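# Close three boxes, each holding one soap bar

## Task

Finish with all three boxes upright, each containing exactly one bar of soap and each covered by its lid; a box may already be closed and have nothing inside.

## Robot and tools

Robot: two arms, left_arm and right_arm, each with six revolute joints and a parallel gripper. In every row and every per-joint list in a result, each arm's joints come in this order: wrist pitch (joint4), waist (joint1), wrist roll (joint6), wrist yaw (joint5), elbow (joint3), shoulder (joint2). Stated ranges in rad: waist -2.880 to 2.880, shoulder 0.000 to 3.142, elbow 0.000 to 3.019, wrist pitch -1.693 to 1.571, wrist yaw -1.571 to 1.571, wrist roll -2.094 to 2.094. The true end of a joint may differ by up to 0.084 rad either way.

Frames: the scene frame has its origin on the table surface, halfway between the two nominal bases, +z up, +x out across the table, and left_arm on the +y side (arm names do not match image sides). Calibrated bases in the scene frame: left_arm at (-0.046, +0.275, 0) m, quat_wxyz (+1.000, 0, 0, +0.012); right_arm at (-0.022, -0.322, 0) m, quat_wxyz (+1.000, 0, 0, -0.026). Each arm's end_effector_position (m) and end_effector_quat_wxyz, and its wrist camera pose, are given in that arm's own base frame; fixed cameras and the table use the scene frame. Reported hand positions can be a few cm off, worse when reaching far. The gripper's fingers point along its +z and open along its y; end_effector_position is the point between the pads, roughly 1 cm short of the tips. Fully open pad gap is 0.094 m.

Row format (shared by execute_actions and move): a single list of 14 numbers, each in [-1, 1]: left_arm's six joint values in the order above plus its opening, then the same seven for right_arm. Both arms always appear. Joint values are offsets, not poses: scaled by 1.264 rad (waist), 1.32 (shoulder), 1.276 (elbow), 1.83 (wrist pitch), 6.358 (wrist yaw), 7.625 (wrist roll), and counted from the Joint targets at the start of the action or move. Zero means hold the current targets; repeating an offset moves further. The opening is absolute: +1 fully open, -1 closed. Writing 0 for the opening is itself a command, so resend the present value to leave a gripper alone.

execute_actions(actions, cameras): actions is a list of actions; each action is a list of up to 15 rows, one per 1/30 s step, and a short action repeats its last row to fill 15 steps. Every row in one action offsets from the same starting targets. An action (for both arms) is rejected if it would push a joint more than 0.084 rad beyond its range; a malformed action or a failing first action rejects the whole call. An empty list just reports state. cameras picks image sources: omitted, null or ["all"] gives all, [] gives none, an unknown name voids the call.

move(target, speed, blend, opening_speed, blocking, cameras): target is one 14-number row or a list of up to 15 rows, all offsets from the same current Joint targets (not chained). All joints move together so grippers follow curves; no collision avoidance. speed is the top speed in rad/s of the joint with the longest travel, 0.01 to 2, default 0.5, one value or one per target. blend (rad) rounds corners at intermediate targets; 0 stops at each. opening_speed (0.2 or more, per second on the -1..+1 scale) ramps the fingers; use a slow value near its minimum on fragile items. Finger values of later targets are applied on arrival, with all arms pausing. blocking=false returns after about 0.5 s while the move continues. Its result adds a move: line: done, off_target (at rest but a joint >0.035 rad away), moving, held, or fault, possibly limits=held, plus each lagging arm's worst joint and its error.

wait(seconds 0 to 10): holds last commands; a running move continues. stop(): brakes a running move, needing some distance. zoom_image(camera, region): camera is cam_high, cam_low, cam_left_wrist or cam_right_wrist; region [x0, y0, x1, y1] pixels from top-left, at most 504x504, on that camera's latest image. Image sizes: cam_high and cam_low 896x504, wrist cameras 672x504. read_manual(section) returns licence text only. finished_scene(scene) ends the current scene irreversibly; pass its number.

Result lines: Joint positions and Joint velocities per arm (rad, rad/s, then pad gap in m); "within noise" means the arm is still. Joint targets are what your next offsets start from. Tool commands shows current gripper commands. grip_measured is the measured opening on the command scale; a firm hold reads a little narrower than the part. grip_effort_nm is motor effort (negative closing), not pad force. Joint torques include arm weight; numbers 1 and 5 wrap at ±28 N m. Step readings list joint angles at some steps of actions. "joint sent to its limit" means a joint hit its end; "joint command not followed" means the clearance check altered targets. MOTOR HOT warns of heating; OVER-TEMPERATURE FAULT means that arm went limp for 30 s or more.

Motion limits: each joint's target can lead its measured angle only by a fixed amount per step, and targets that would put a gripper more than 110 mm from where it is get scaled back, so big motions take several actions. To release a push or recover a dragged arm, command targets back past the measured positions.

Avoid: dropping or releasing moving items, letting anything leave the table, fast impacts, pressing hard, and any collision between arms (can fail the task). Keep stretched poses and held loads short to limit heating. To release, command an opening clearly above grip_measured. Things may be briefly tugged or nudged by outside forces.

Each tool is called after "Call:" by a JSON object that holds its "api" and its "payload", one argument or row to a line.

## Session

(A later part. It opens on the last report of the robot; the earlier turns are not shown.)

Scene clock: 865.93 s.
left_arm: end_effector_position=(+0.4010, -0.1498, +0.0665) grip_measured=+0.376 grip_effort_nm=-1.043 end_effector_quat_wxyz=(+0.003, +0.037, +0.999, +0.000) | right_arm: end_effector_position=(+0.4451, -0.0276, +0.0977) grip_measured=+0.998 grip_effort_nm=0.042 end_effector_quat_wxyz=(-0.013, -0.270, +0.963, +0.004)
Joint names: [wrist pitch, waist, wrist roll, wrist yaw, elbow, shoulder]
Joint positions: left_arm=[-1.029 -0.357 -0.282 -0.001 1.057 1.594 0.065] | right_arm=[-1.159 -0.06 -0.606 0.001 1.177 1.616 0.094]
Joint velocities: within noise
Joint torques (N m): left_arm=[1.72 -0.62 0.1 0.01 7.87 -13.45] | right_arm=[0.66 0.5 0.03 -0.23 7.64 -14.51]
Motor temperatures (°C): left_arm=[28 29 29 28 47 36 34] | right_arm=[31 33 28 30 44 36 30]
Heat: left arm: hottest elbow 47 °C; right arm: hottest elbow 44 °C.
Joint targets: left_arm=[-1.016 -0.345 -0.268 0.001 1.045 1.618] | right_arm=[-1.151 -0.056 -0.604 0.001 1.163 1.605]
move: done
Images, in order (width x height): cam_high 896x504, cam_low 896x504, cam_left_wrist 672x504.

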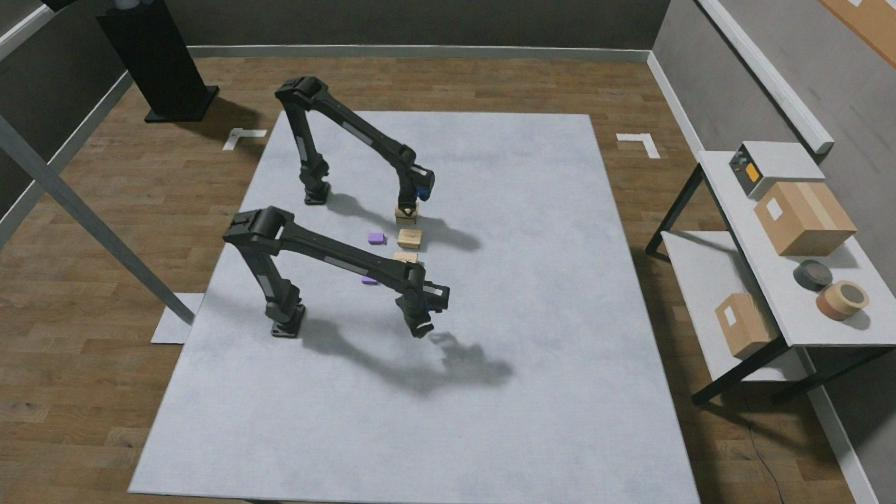

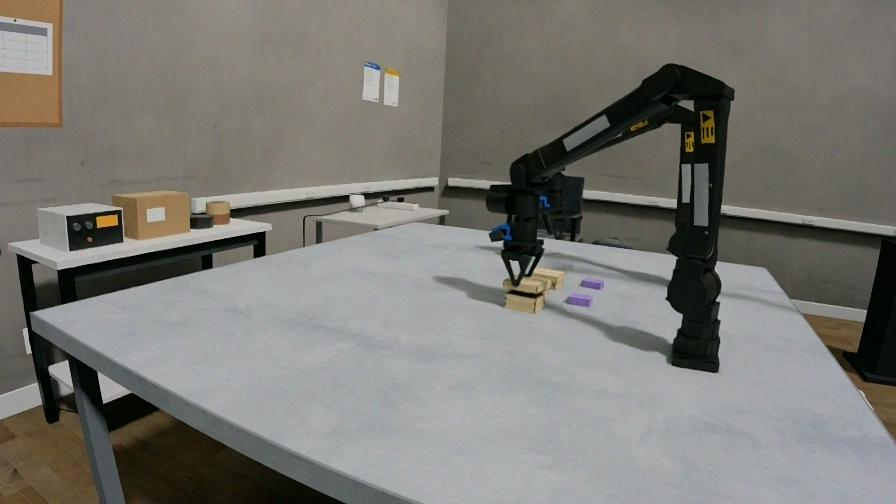

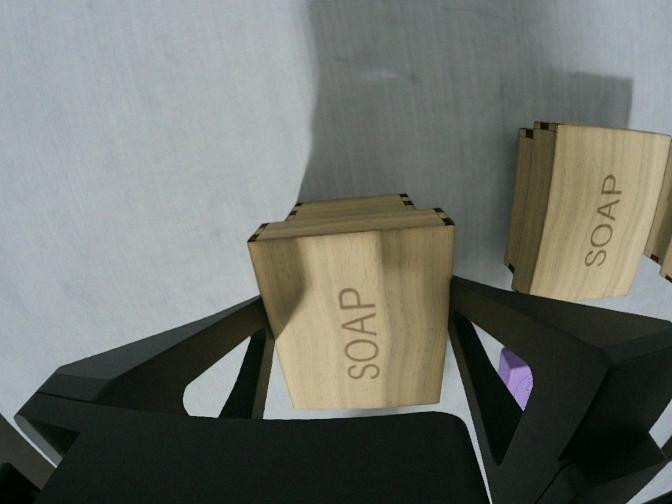

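Call:
{"api": "move", "payload": {
  "target": [0.0158,0.0,0,0,-0.0128,0.0151,0.2,0,0,0,0,0,0,1],
  "speed": 0.06,
  "cameras": ["cam_low","cam_high","cam_left_wrist"]
}}

Call:
{"api": "zoom_image", "payload": {
  "camera": "cam_low",
  "region": [470, 240, 610, 320]
}}

Call:
{"api": "zoom_image", "payload": {
  "camera": "cam_left_wrist",
  "region": [230, 150, 480, 338]
}}

Scene clock: 902.37 s.
left_arm: end_effector_position=(+0.3991, -0.1492, +0.0529) grip_measured=+0.376 grip_effort_nm=-1.033 end_effector_quat_wxyz=(-0.001, +0.038, +0.999, +0.001) | right_arm: end_effector_position=(+0.4451, -0.0276, +0.0977) grip_measured=+0.998 grip_effort_nm=0.037 end_effector_quat_wxyz=(-0.013, -0.270, +0.963, +0.004)
Joint names: [wrist pitch, waist, wrist roll, wrist yaw, elbow, shoulder]
Joint positions: left_arm=[-1 -0.357 -0.282 -0.001 1.04 1.614 0.065] | right_arm=[-1.159 -0.06 -0.606 0.001 1.177 1.616 0.094]
Joint velocities: within noise
Joint torques (N m): left_arm=[1.7 -0.67 0.09 0.01 7.79 -13.51] | right_arm=[0.66 0.5 0.04 -0.22 7.64 -14.62]
Motor temperatures (°C): left_arm=[27 29 29 28 44 36 34] | right_arm=[31 33 28 30 44 36 30]
Heat: left arm: hottest elbow 44 °C; right arm: hottest elbow 44 °C.
Joint targets: left_arm=[-0.987 -0.345 -0.268 0.001 1.029 1.638] | right_arm=[-1.151 -0.056 -0.604 0.001 1.163 1.605]
move: done
Images, in order (width x height): cam_high 896x504, cam_low 896x504, cam_left_wrist 672x504.

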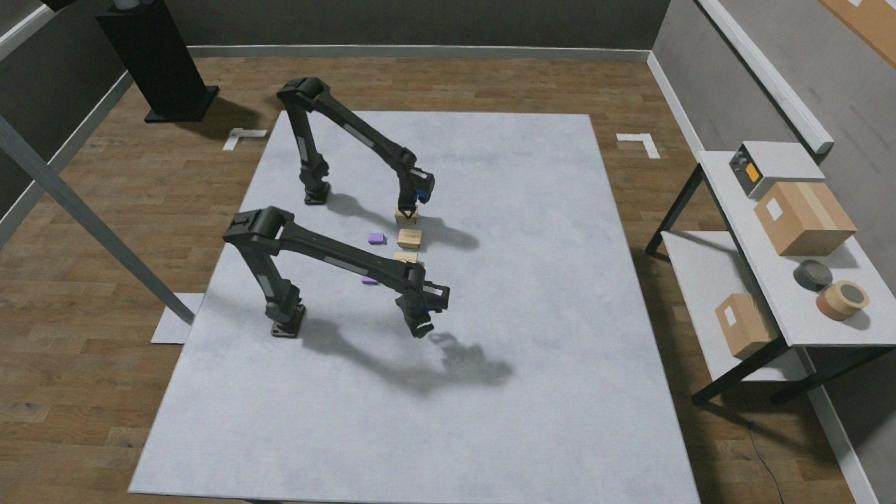

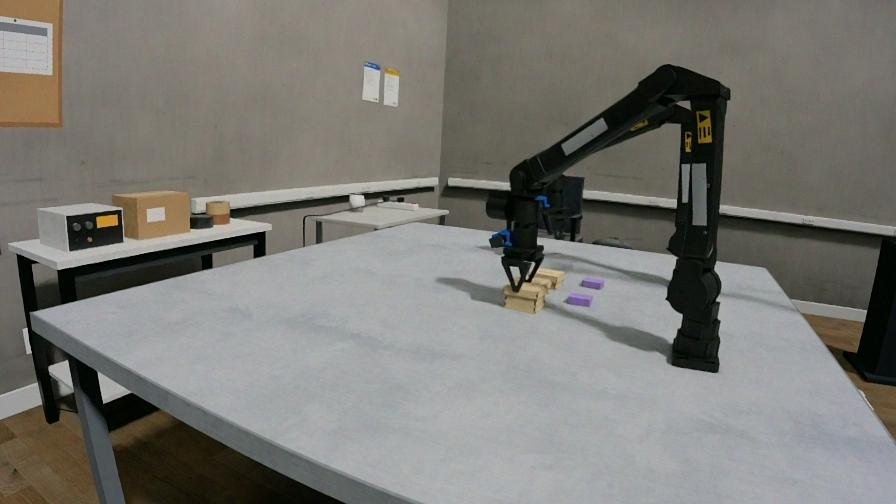

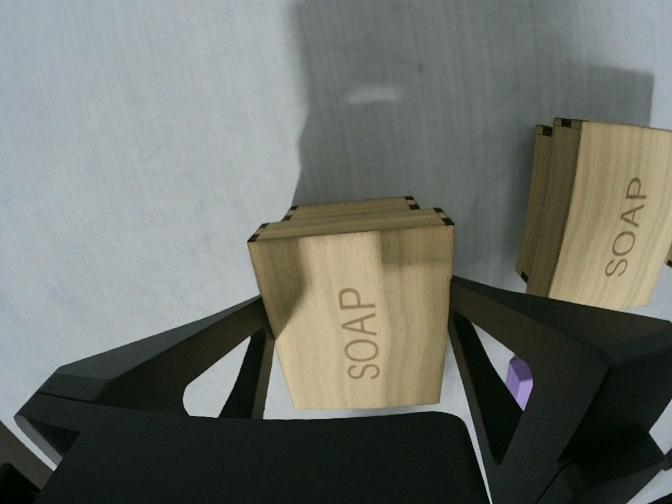

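Scaled by 3.600 from the camera's 896x504 image, which has a finer 1280x720 frame.

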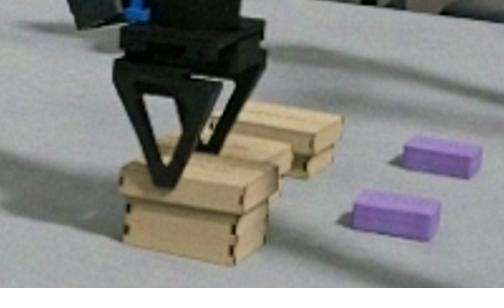

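Scaled by 2.016 from the camera's 672x504 image, which has a finer 960x720 frame.

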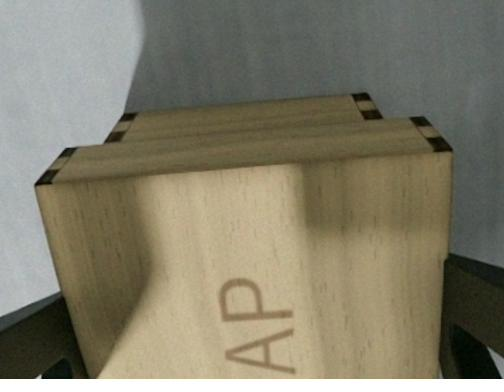

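Call:
{"api": "move", "payload": {
  "target": [0.0186,0.0,0,0,-0.0118,0.0136,0.2,0,0,0,0,0,0,1],
  "speed": 0.06,
  "cameras": ["cam_low","cam_high","cam_left_wrist"]
}}

Call:
{"api": "zoom_image", "payload": {
  "camera": "cam_low",
  "region": [470, 240, 610, 320]
}}

Call:
{"api": "zoom_image", "payload": {
  "camera": "cam_high",
  "region": [360, 160, 460, 260]
}}

Scene clock: 921.37 s.
left_arm: end_effector_position=(+0.4008, -0.1492, +0.0494) grip_measured=+0.376 grip_effort_nm=-1.038 end_effector_quat_wxyz=(+0.005, +0.038, +0.999, -0.001) | right_arm: end_effector_position=(+0.4451, -0.0276, +0.0977) grip_measured=+0.998 grip_effort_nm=0.037 end_effector_quat_wxyz=(-0.013, -0.270, +0.963, +0.004)
Joint names: [wrist pitch, waist, wrist roll, wrist yaw, elbow, shoulder]
Joint positions: left_arm=[-0.978 -0.356 -0.28 -0.001 1.032 1.616 0.065] | right_arm=[-1.159 -0.06 -0.606 0.001 1.177 1.616 0.094]
Joint velocities: within noise
Joint torques (N m): left_arm=[2.09 -0.73 0.08 0 7.16 -11.99] | right_arm=[0.66 0.5 0.03 -0.23 7.64 -14.51]
Motor temperatures (°C): left_arm=[27 29 29 28 44 36 34] | right_arm=[31 33 28 30 43 36 30]
Heat: left arm: hottest elbow 44 °C; right arm: hottest elbow 43 °C.
Joint targets: left_arm=[-0.954 -0.345 -0.268 0.001 1.014 1.656] | right_arm=[-1.151 -0.056 -0.604 0.001 1.163 1.605]
move: off_target (left_arm); left_arm: the shoulder is farthest, 0.040 rad from its target
Images, in order (width x height): cam_high 896x504, cam_low 896x504, cam_left_wrist 672x504.

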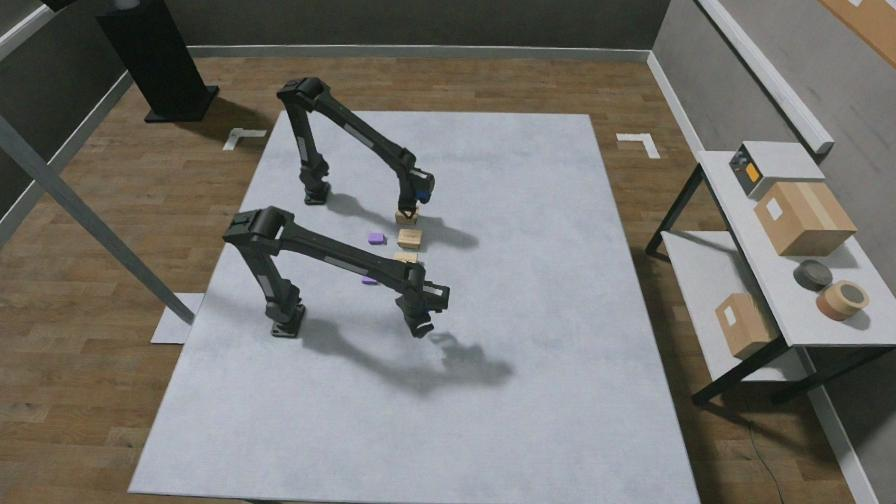

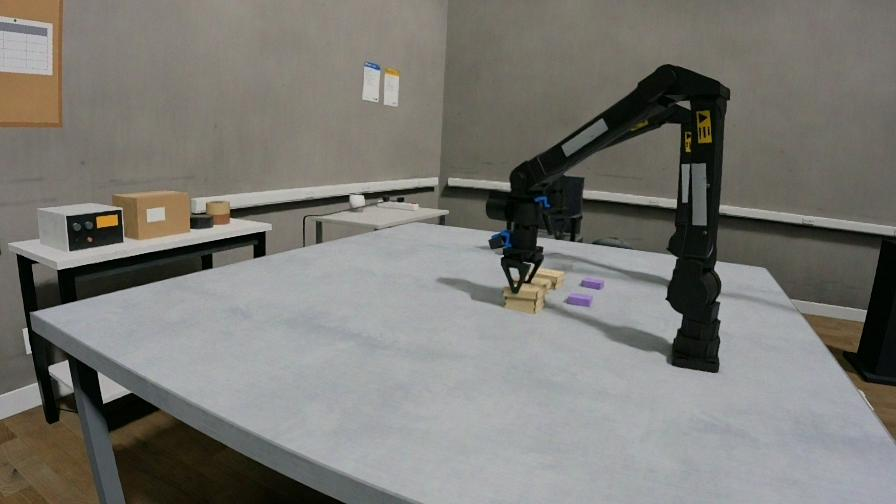

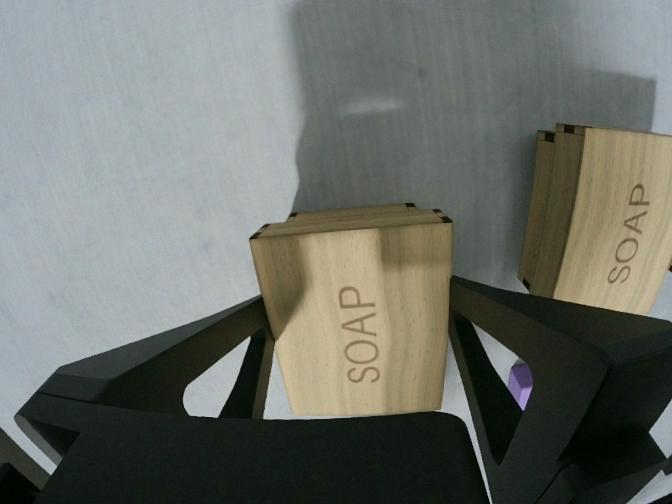

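Scaled by 3.600 from the camera's 896x504 image, which has a finer 1280x720 frame.

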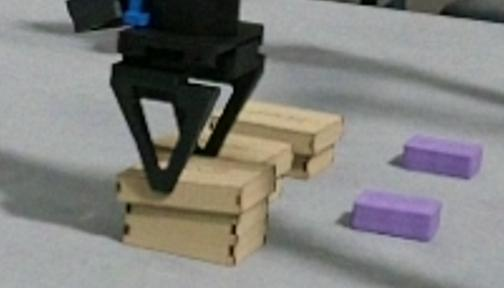

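Scaled by 5.040 from the camera's 896x504 image, which has a finer 1280x720 frame.

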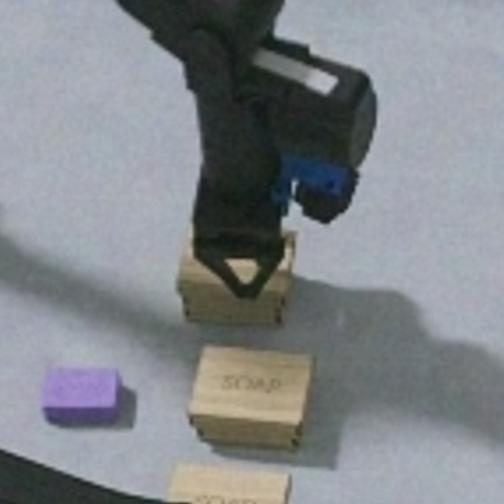

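Call:
{"api": "zoom_image", "payload": {
  "camera": "cam_left_wrist",
  "region": [240, 190, 360, 280]
}}

Call:
{"api": "zoom_image", "payload": {
  "camera": "cam_left_wrist",
  "region": [360, 190, 480, 280]
}}

Call:
{"api": "zoom_image", "payload": {
  "camera": "cam_low",
  "region": [495, 270, 555, 320]
}}

Call:
{"api": "zoom_image", "payload": {
  "camera": "cam_high",
  "region": [385, 195, 435, 235]
}}

Scaled by 4.200 from the camera's 672x504 image, which has a finer 960x720 frame.

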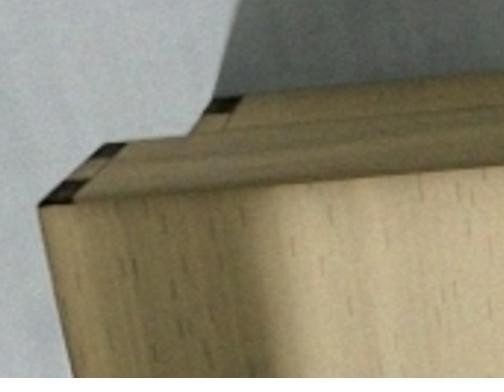

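Scaled by 4.200 from the camera's 672x504 image, which has a finer 960x720 frame.

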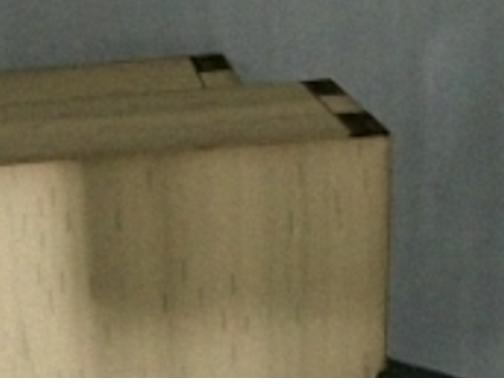

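Scaled by 8.400 from the camera's 896x504 image, which has a finer 1280x720 frame.

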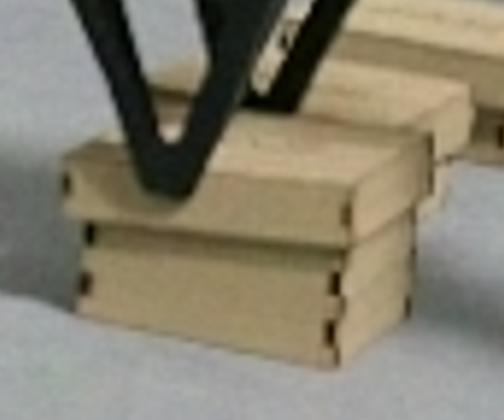

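Scaled by 10.080 from the camera's 896x504 image, which has a finer 1280x720 frame.

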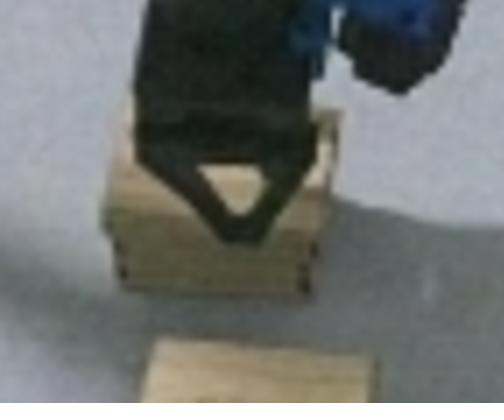

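Call:
{"api": "move", "payload": {
  "target": [-0.0109,0.0,0,0,0.002,-0.0121,0.2,0,0,0,0,0,0,1],
  "speed": 0.06,
  "cameras": ["cam_low","cam_high","cam_left_wrist"]
}}

Call:
{"api": "zoom_image", "payload": {
  "camera": "cam_low",
  "region": [495, 270, 555, 320]
}}

Call:
{"api": "zoom_image", "payload": {
  "camera": "cam_high",
  "region": [385, 195, 435, 235]
}}

Scene clock: 968.97 s.
left_arm: end_effector_position=(+0.4008, -0.1492, +0.0493) grip_measured=+0.376 grip_effort_nm=-1.038 end_effector_quat_wxyz=(+0.005, +0.038, +0.999, -0.001) | right_arm: end_effector_position=(+0.4451, -0.0276, +0.0977) grip_measured=+0.998 grip_effort_nm=0.042 end_effector_quat_wxyz=(-0.013, -0.270, +0.963, +0.004)
Joint names: [wrist pitch, waist, wrist roll, wrist yaw, elbow, shoulder]
Joint positions: left_arm=[-0.977 -0.356 -0.28 -0.001 1.032 1.616 0.065] | right_arm=[-1.159 -0.06 -0.606 0.001 1.177 1.616 0.094]
Joint velocities: within noise
Joint torques (N m): left_arm=[1.26 -0.79 0.08 0.01 7.39 -13.51] | right_arm=[0.66 0.44 0.03 -0.23 7.64 -14.56]
Motor temperatures (°C): left_arm=[27 29 29 28 44 34 34] | right_arm=[31 33 28 30 43 36 30]
Heat: left arm: hottest elbow 44 °C; right arm: hottest elbow 43 °C.
Joint targets: left_arm=[-0.973 -0.345 -0.268 0.001 1.016 1.640] | right_arm=[-1.151 -0.056 -0.604 0.001 1.163 1.605]
move: done
Images, in order (width x height): cam_high 896x504, cam_low 896x504, cam_left_wrist 672x504.

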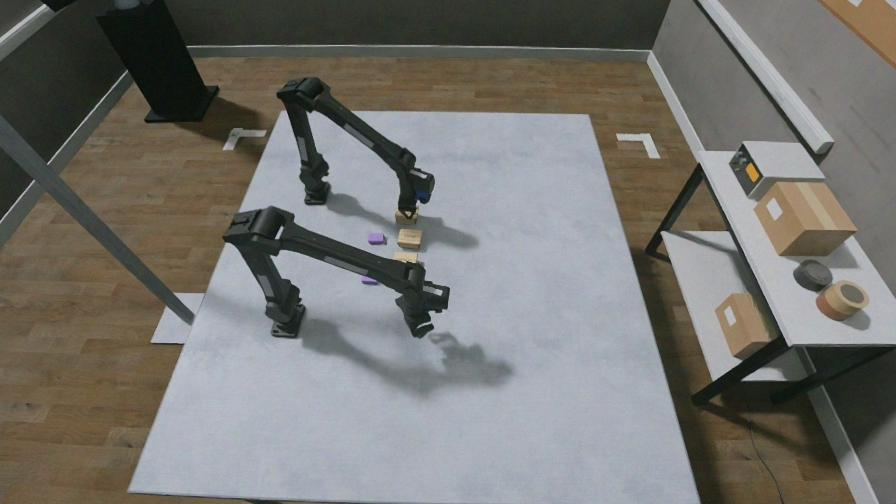

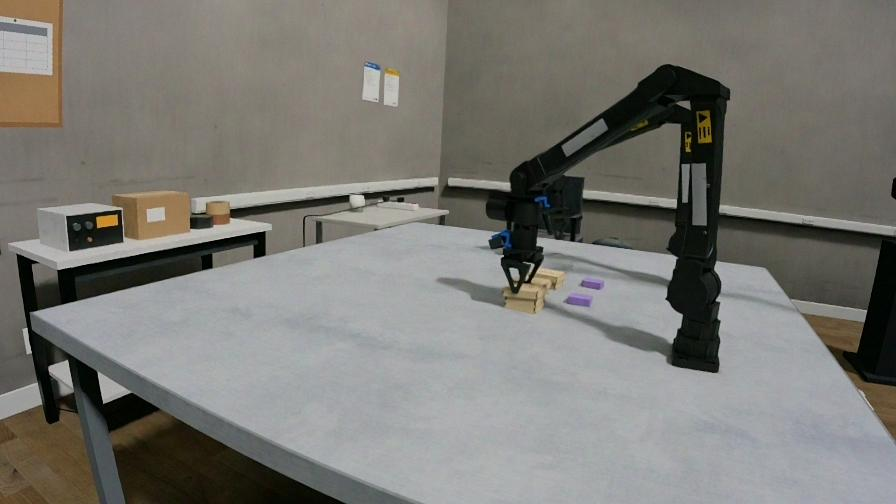

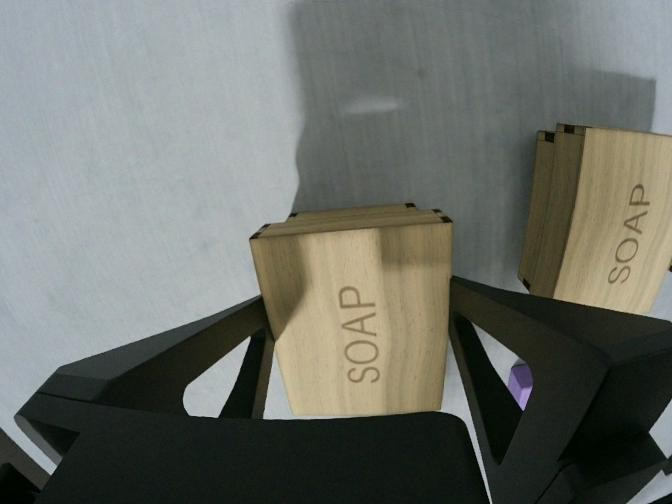

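Scaled by 8.400 from the camera's 896x504 image, which has a finer 1280x720 frame.

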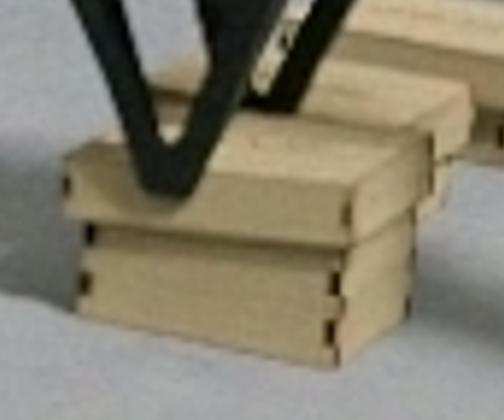

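Scaled by 10.080 from the camera's 896x504 image, which has a finer 1280x720 frame.

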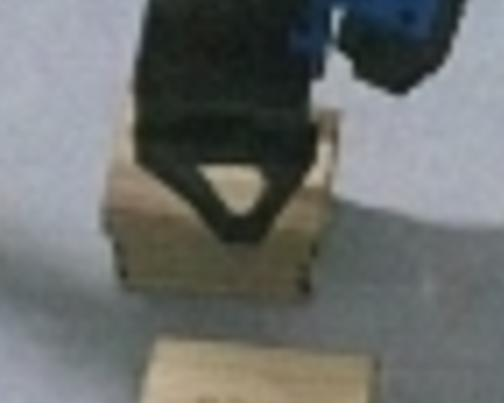

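Call:
{"api": "move", "payload": {
  "target": [0.004,0.0,0,0,-0.014,-0.0076,0.2,0,0,0,0,0,0,1],
  "speed": 0.06,
  "cameras": ["cam_low","cam_high","cam_left_wrist"]
}}

Call:
{"api": "zoom_image", "payload": {
  "camera": "cam_low",
  "region": [495, 270, 555, 320]
}}

Scene clock: 988.10 s.
left_arm: end_effector_position=(+0.3982, -0.1486, +0.0475) grip_measured=+0.376 grip_effort_nm=-1.038 end_effector_quat_wxyz=(+0.002, +0.038, +0.999, -0.001) | right_arm: end_effector_position=(+0.4451, -0.0276, +0.0977) grip_measured=+0.998 grip_effort_nm=0.046 end_effector_quat_wxyz=(-0.013, -0.270, +0.963, +0.004)
Joint names: [wrist pitch, waist, wrist roll, wrist yaw, elbow, shoulder]
Joint positions: left_arm=[-0.977 -0.356 -0.28 0.001 1.026 1.616 0.065] | right_arm=[-1.159 -0.06 -0.606 0.001 1.177 1.616 0.094]
Joint velocities: within noise
Joint torques (N m): left_arm=[1.54 -0.73 0.08 -0.05 6.24 -14.39] | right_arm=[0.66 0.5 0.03 -0.23 7.64 -14.56]
Motor temperatures (°C): left_arm=[27 29 29 28 43 34 34] | right_arm=[31 33 28 30 43 36 30]
Heat: left arm: hottest elbow 43 °C; right arm: hottest elbow 43 °C.
Joint targets: left_arm=[-0.966 -0.345 -0.268 0.001 0.998 1.630] | right_arm=[-1.151 -0.056 -0.604 0.001 1.163 1.605]
move: done
Images, in order (width x height): cam_high 896x504, cam_low 896x504, cam_left_wrist 672x504.

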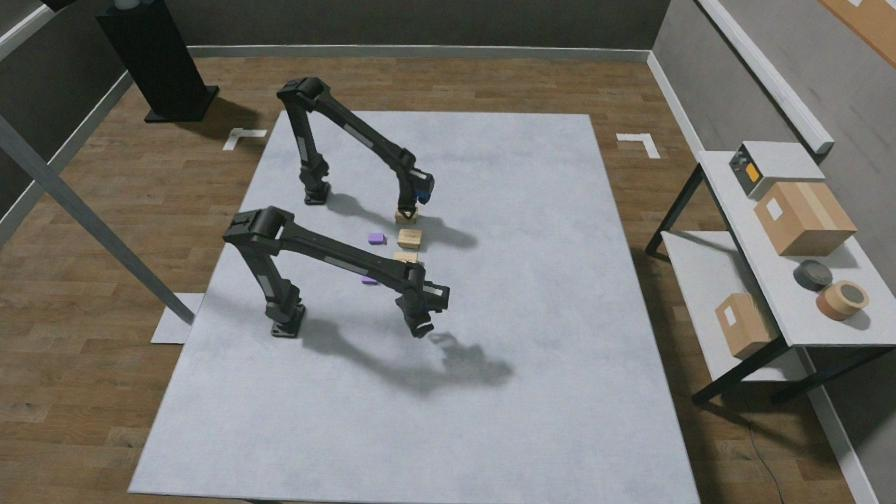

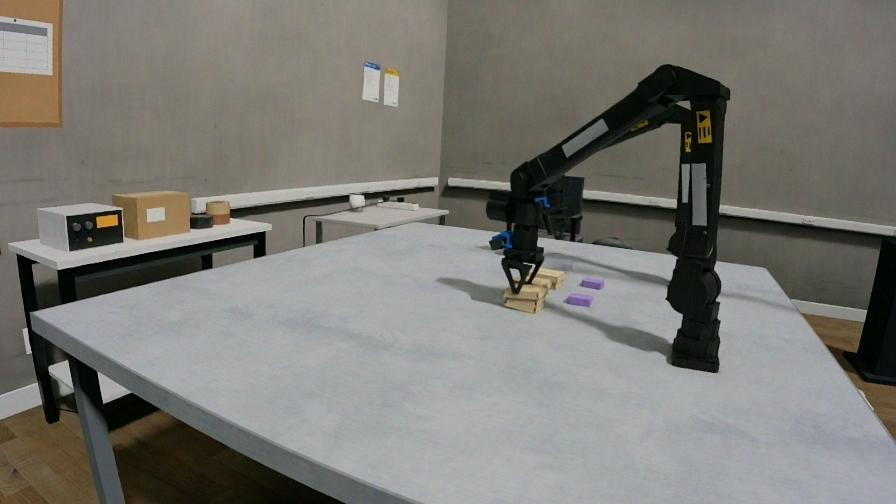

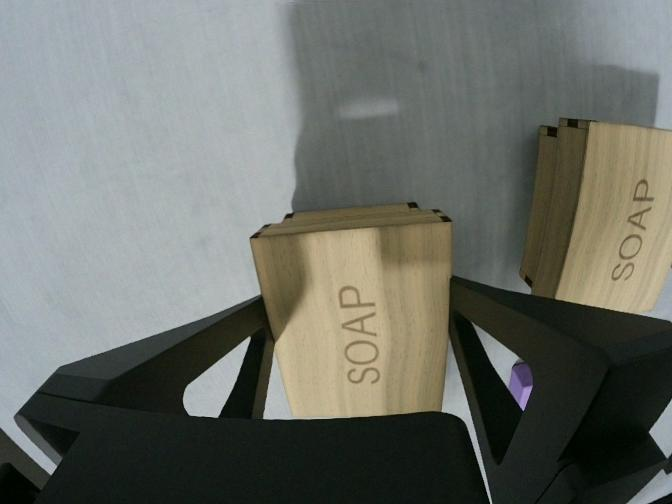

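Scaled by 8.400 from the camera's 896x504 image, which has a finer 1280x720 frame.

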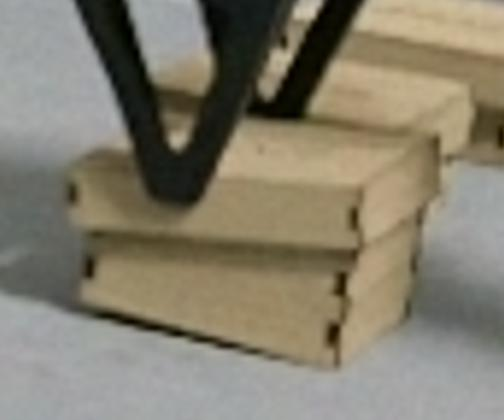

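Call:
{"api": "move", "payload": {
  "target": [
    [0,0,0,0,0.05,0,0.2,0,0,0,0,0,0,1],
    [-0.0344,0,0,0,0.0776,-0.0129,0.2,0,0,0,0,0,0,1]
  ],
  "speed": 0.1,
  "blend": 0.02,
  "cameras": ["cam_low","cam_high","cam_left_wrist"]
}}

Call:
{"api": "zoom_image", "payload": {
  "camera": "cam_low",
  "region": [495, 270, 555, 320]
}}

Call:
{"api": "zoom_image", "payload": {
  "camera": "cam_high",
  "region": [385, 195, 435, 235]
}}

Call:
{"api": "zoom_image", "payload": {
  "camera": "cam_left_wrist",
  "region": [230, 150, 480, 338]
}}

Scene clock: 1018.53 s.
left_arm: end_effector_position=(+0.3979, -0.1484, +0.0542) grip_measured=+0.376 grip_effort_nm=-1.033 end_effector_quat_wxyz=(-0.007, +0.038, +0.999, +0.002) | right_arm: end_effector_position=(+0.4451, -0.0276, +0.0977) grip_measured=+0.998 grip_effort_nm=0.042 end_effector_quat_wxyz=(-0.013, -0.270, +0.963, +0.004)
Joint names: [wrist pitch, waist, wrist roll, wrist yaw, elbow, shoulder]
Joint positions: left_arm=[-1.017 -0.356 -0.28 0.001 1.047 1.616 0.065] | right_arm=[-1.159 -0.06 -0.606 0.001 1.177 1.616 0.094]
Joint velocities: within noise
Joint torques (N m): left_arm=[0.47 -0.67 0.08 -0.06 13.49 -15.97] | right_arm=[0.65 0.5 0.03 -0.22 7.64 -14.56]
Motor temperatures (°C): left_arm=[27 29 29 28 43 34 34] | right_arm=[31 33 28 30 43 36 30]
Heat: left arm: hottest elbow 43 °C; right arm: hottest elbow 43 °C.
Joint targets: left_arm=[-1.029 -0.345 -0.268 0.001 1.098 1.613] | right_arm=[-1.151 -0.056 -0.604 0.001 1.163 1.605]
move: off_target (left_arm); left_arm: the elbow is farthest, 0.050 rad from its target
Images, in order (width x height): cam_high 896x504, cam_low 896x504, cam_left_wrist 672x504.

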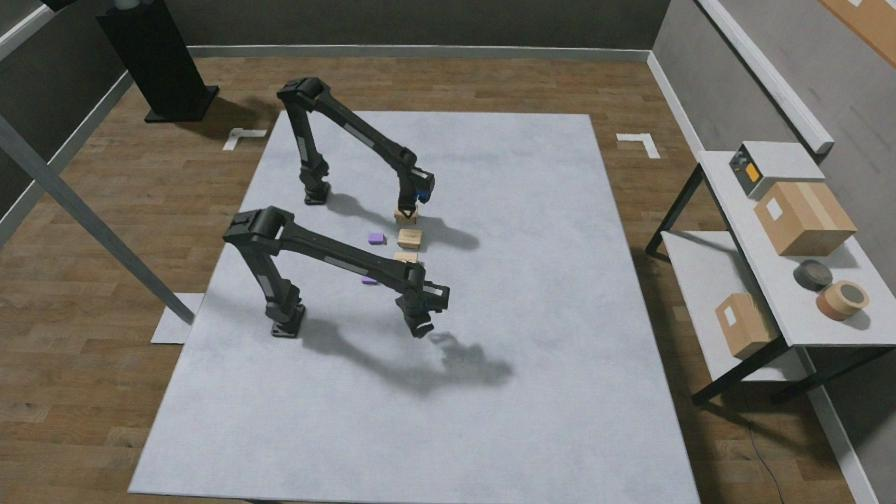

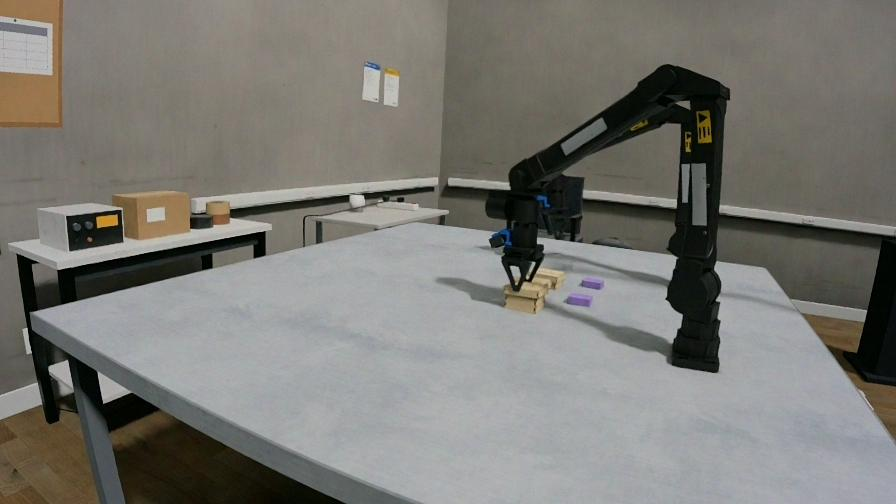

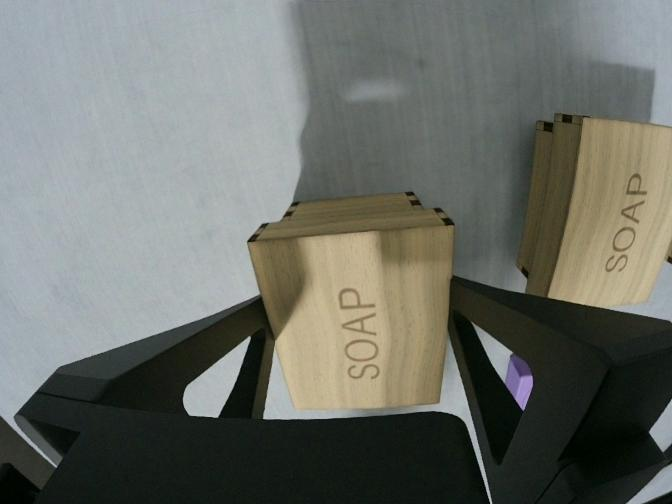

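Scaled by 8.400 from the camera's 896x504 image, which has a finer 1280x720 frame.

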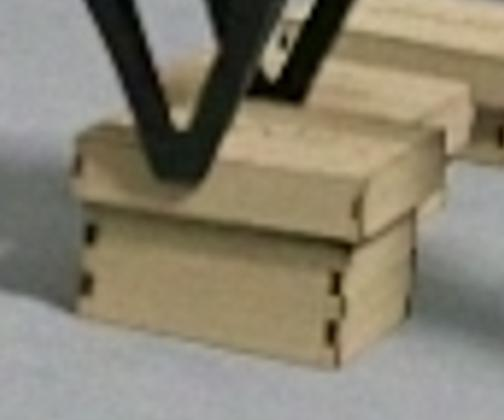

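Scaled by 10.080 from the camera's 896x504 image, which has a finer 1280x720 frame.

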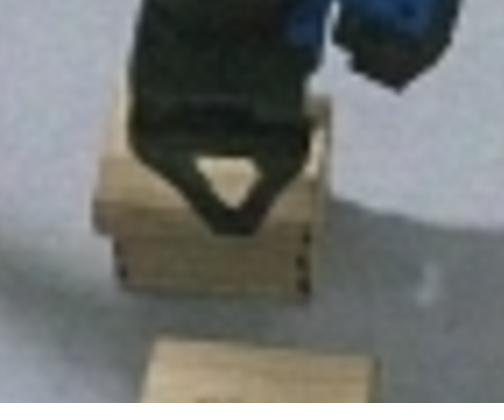

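Scaled by 2.016 from the camera's 672x504 image, which has a finer 960x720 frame.

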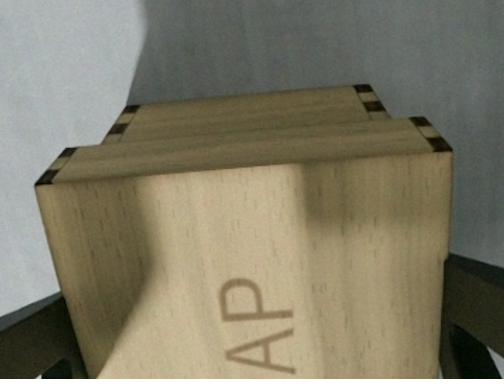

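Call:
{"api": "move", "payload": {
  "target": [0.0363,0,0,0,-0.0682,-0.0121,0.2,0,0,0,0,0,0,1],
  "speed": 0.1,
  "cameras": ["cam_low","cam_high","cam_left_wrist"]
}}

Call:
{"api": "zoom_image", "payload": {
  "camera": "cam_low",
  "region": [495, 270, 555, 320]
}}

Call:
{"api": "zoom_image", "payload": {
  "camera": "cam_high",
  "region": [385, 195, 435, 235]
}}

Call:
{"api": "zoom_image", "payload": {
  "camera": "cam_left_wrist",
  "region": [230, 150, 480, 338]
}}

Scene clock: 1086.13 s.
left_arm: end_effector_position=(+0.4029, -0.1503, +0.0535) grip_measured=+0.376 grip_effort_nm=-1.043 end_effector_quat_wxyz=(+0.012, +0.038, +0.999, -0.004) | right_arm: end_effector_position=(+0.4451, -0.0276, +0.0977) grip_measured=+0.998 grip_effort_nm=0.032 end_effector_quat_wxyz=(-0.013, -0.270, +0.963, +0.004)
Joint names: [wrist pitch, waist, wrist roll, wrist yaw, elbow, shoulder]
Joint positions: left_arm=[-0.971 -0.356 -0.28 0.001 1.032 1.606 0.065] | right_arm=[-1.159 -0.06 -0.606 0.001 1.177 1.616 0.094]
Joint velocities: within noise
Joint torques (N m): left_arm=[1.35 -0.73 0.08 -0.06 7.02 -16.21] | right_arm=[0.66 0.5 0.04 -0.23 7.62 -14.56]
Motor temperatures (°C): left_arm=[27 29 29 28 48 35 34] | right_arm=[31 33 28 30 43 36 30]
Heat: left arm: hottest elbow 48 °C; right arm: hottest elbow 43 °C.
Joint targets: left_arm=[-0.963 -0.345 -0.268 0.001 1.011 1.597] | right_arm=[-1.151 -0.056 -0.604 0.001 1.163 1.605]
move: done
Images, in order (width x height): cam_high 896x504, cam_low 896x504, cam_left_wrist 672x504.

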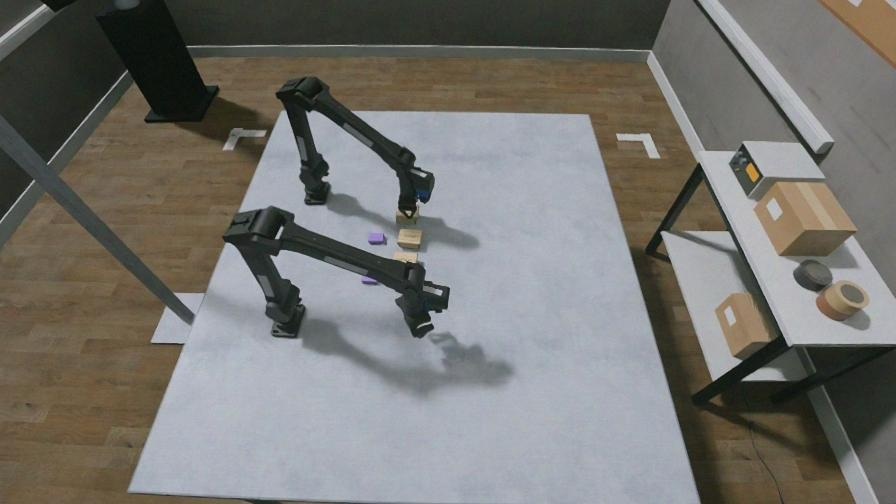

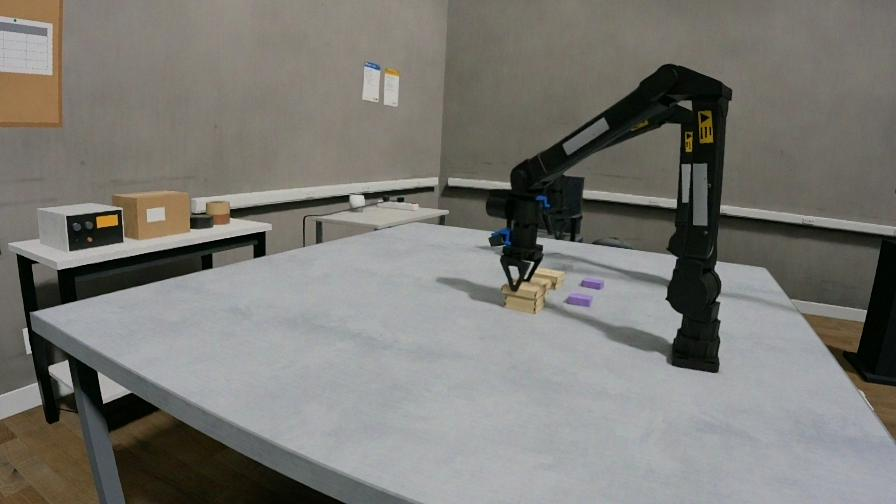

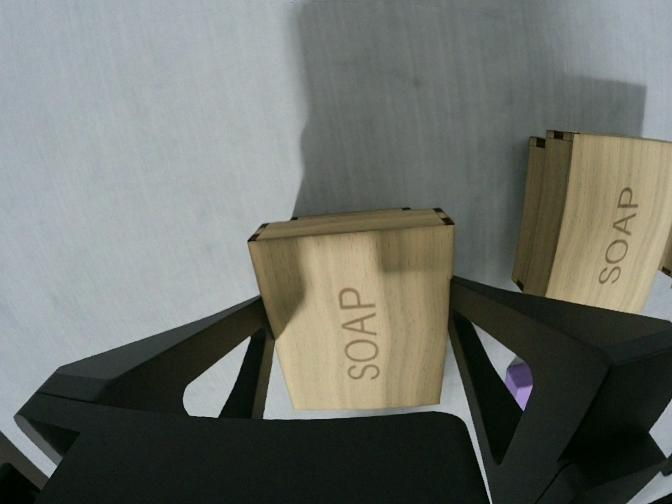

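Scaled by 8.400 from the camera's 896x504 image, which has a finer 1280x720 frame.

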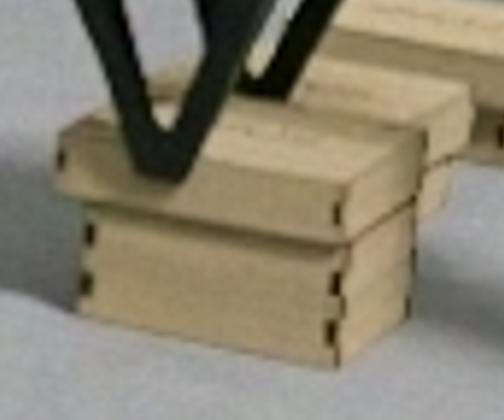

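Scaled by 10.080 from the camera's 896x504 image, which has a finer 1280x720 frame.

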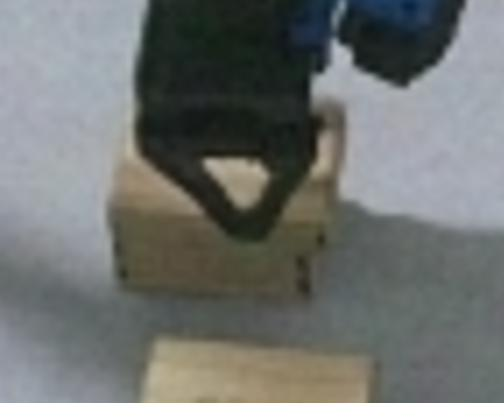

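Scaled by 2.016 from the camera's 672x504 image, which has a finer 960x720 frame.

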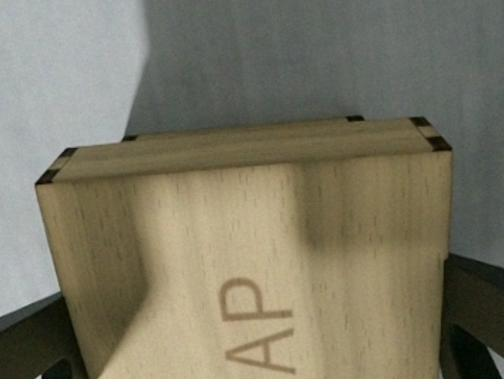

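Call:
{"api": "move", "payload": {
  "target": [0.0036,0,0,0,-0.0045,0,0.2,0,0,0,0,0,0,1],
  "speed": 0.06,
  "cameras": ["cam_low","cam_high","cam_left_wrist"]
}}

Call:
{"api": "zoom_image", "payload": {
  "camera": "cam_low",
  "region": [495, 270, 555, 320]
}}

Call:
{"api": "zoom_image", "payload": {
  "camera": "cam_high",
  "region": [385, 195, 435, 235]
}}

Scene clock: 1105.17 s.
left_arm: end_effector_position=(+0.4028, -0.1503, +0.0534) grip_measured=+0.376 grip_effort_nm=-1.043 end_effector_quat_wxyz=(+0.015, +0.038, +0.999, -0.005) | right_arm: end_effector_position=(+0.4451, -0.0276, +0.0977) grip_measured=+0.998 grip_effort_nm=0.042 end_effector_quat_wxyz=(-0.013, -0.270, +0.963, +0.004)
Joint names: [wrist pitch, waist, wrist roll, wrist yaw, elbow, shoulder]
Joint positions: left_arm=[-0.965 -0.356 -0.28 0.001 1.028 1.603 0.065] | right_arm=[-1.159 -0.06 -0.606 0.001 1.177 1.616 0.094]
Joint velocities: within noise
Joint torques (N m): left_arm=[1.47 -0.67 0.08 -0.06 6.91 -16.38] | right_arm=[0.66 0.5 0.03 -0.23 7.62 -14.51]
Motor temperatures (°C): left_arm=[27 29 29 28 47 36 34] | right_arm=[30 33 28 30 43 36 30]
Heat: left arm: hottest elbow 47 °C; right arm: hottest elbow 43 °C.
Joint targets: left_arm=[-0.956 -0.345 -0.268 0.001 1.005 1.597] | right_arm=[-1.151 -0.056 -0.604 0.001 1.163 1.605]
move: done
Images, in order (width x height): cam_high 896x504, cam_low 896x504, cam_left_wrist 672x504.

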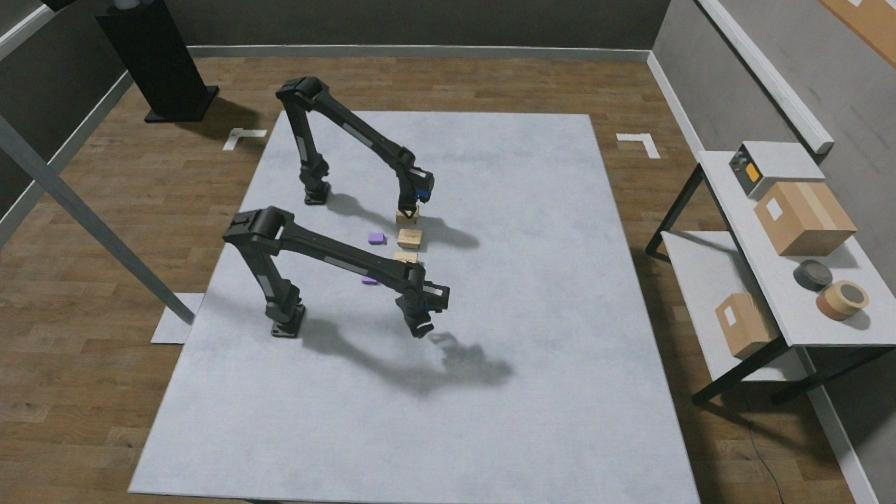

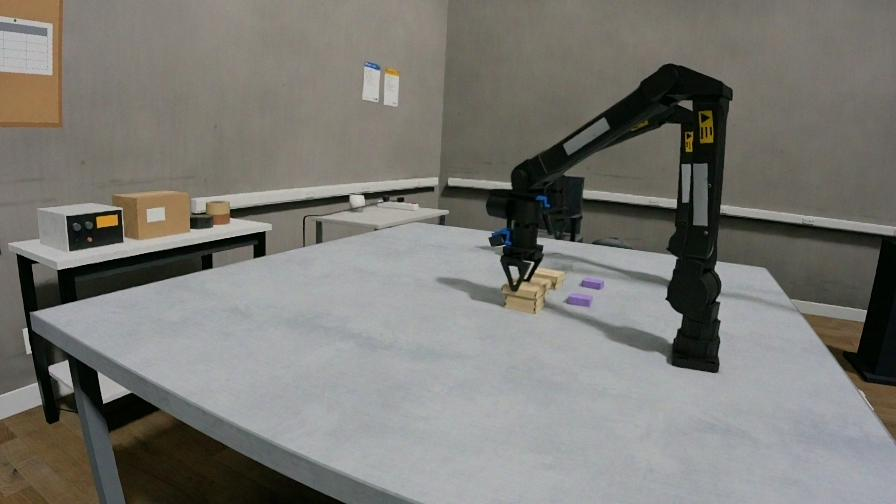

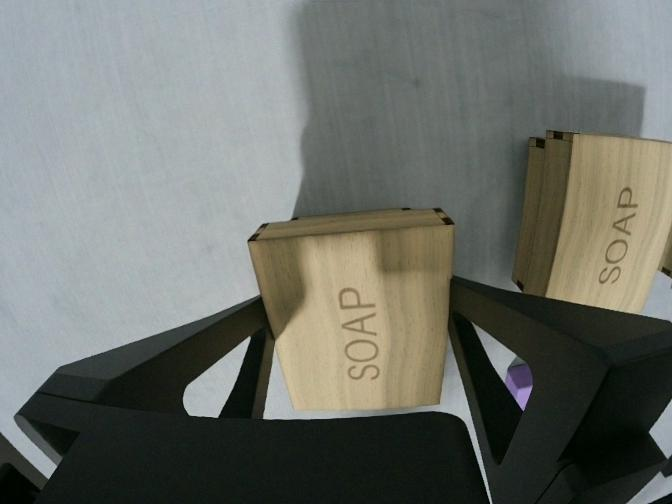

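Scaled by 8.400 from the camera's 896x504 image, which has a finer 1280x720 frame.

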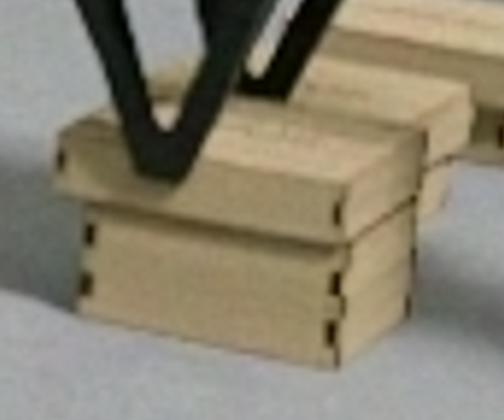

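Scaled by 10.080 from the camera's 896x504 image, which has a finer 1280x720 frame.

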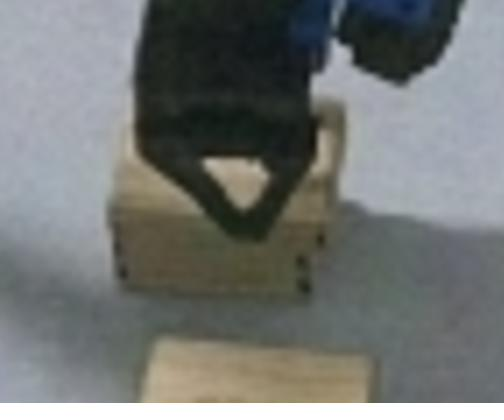

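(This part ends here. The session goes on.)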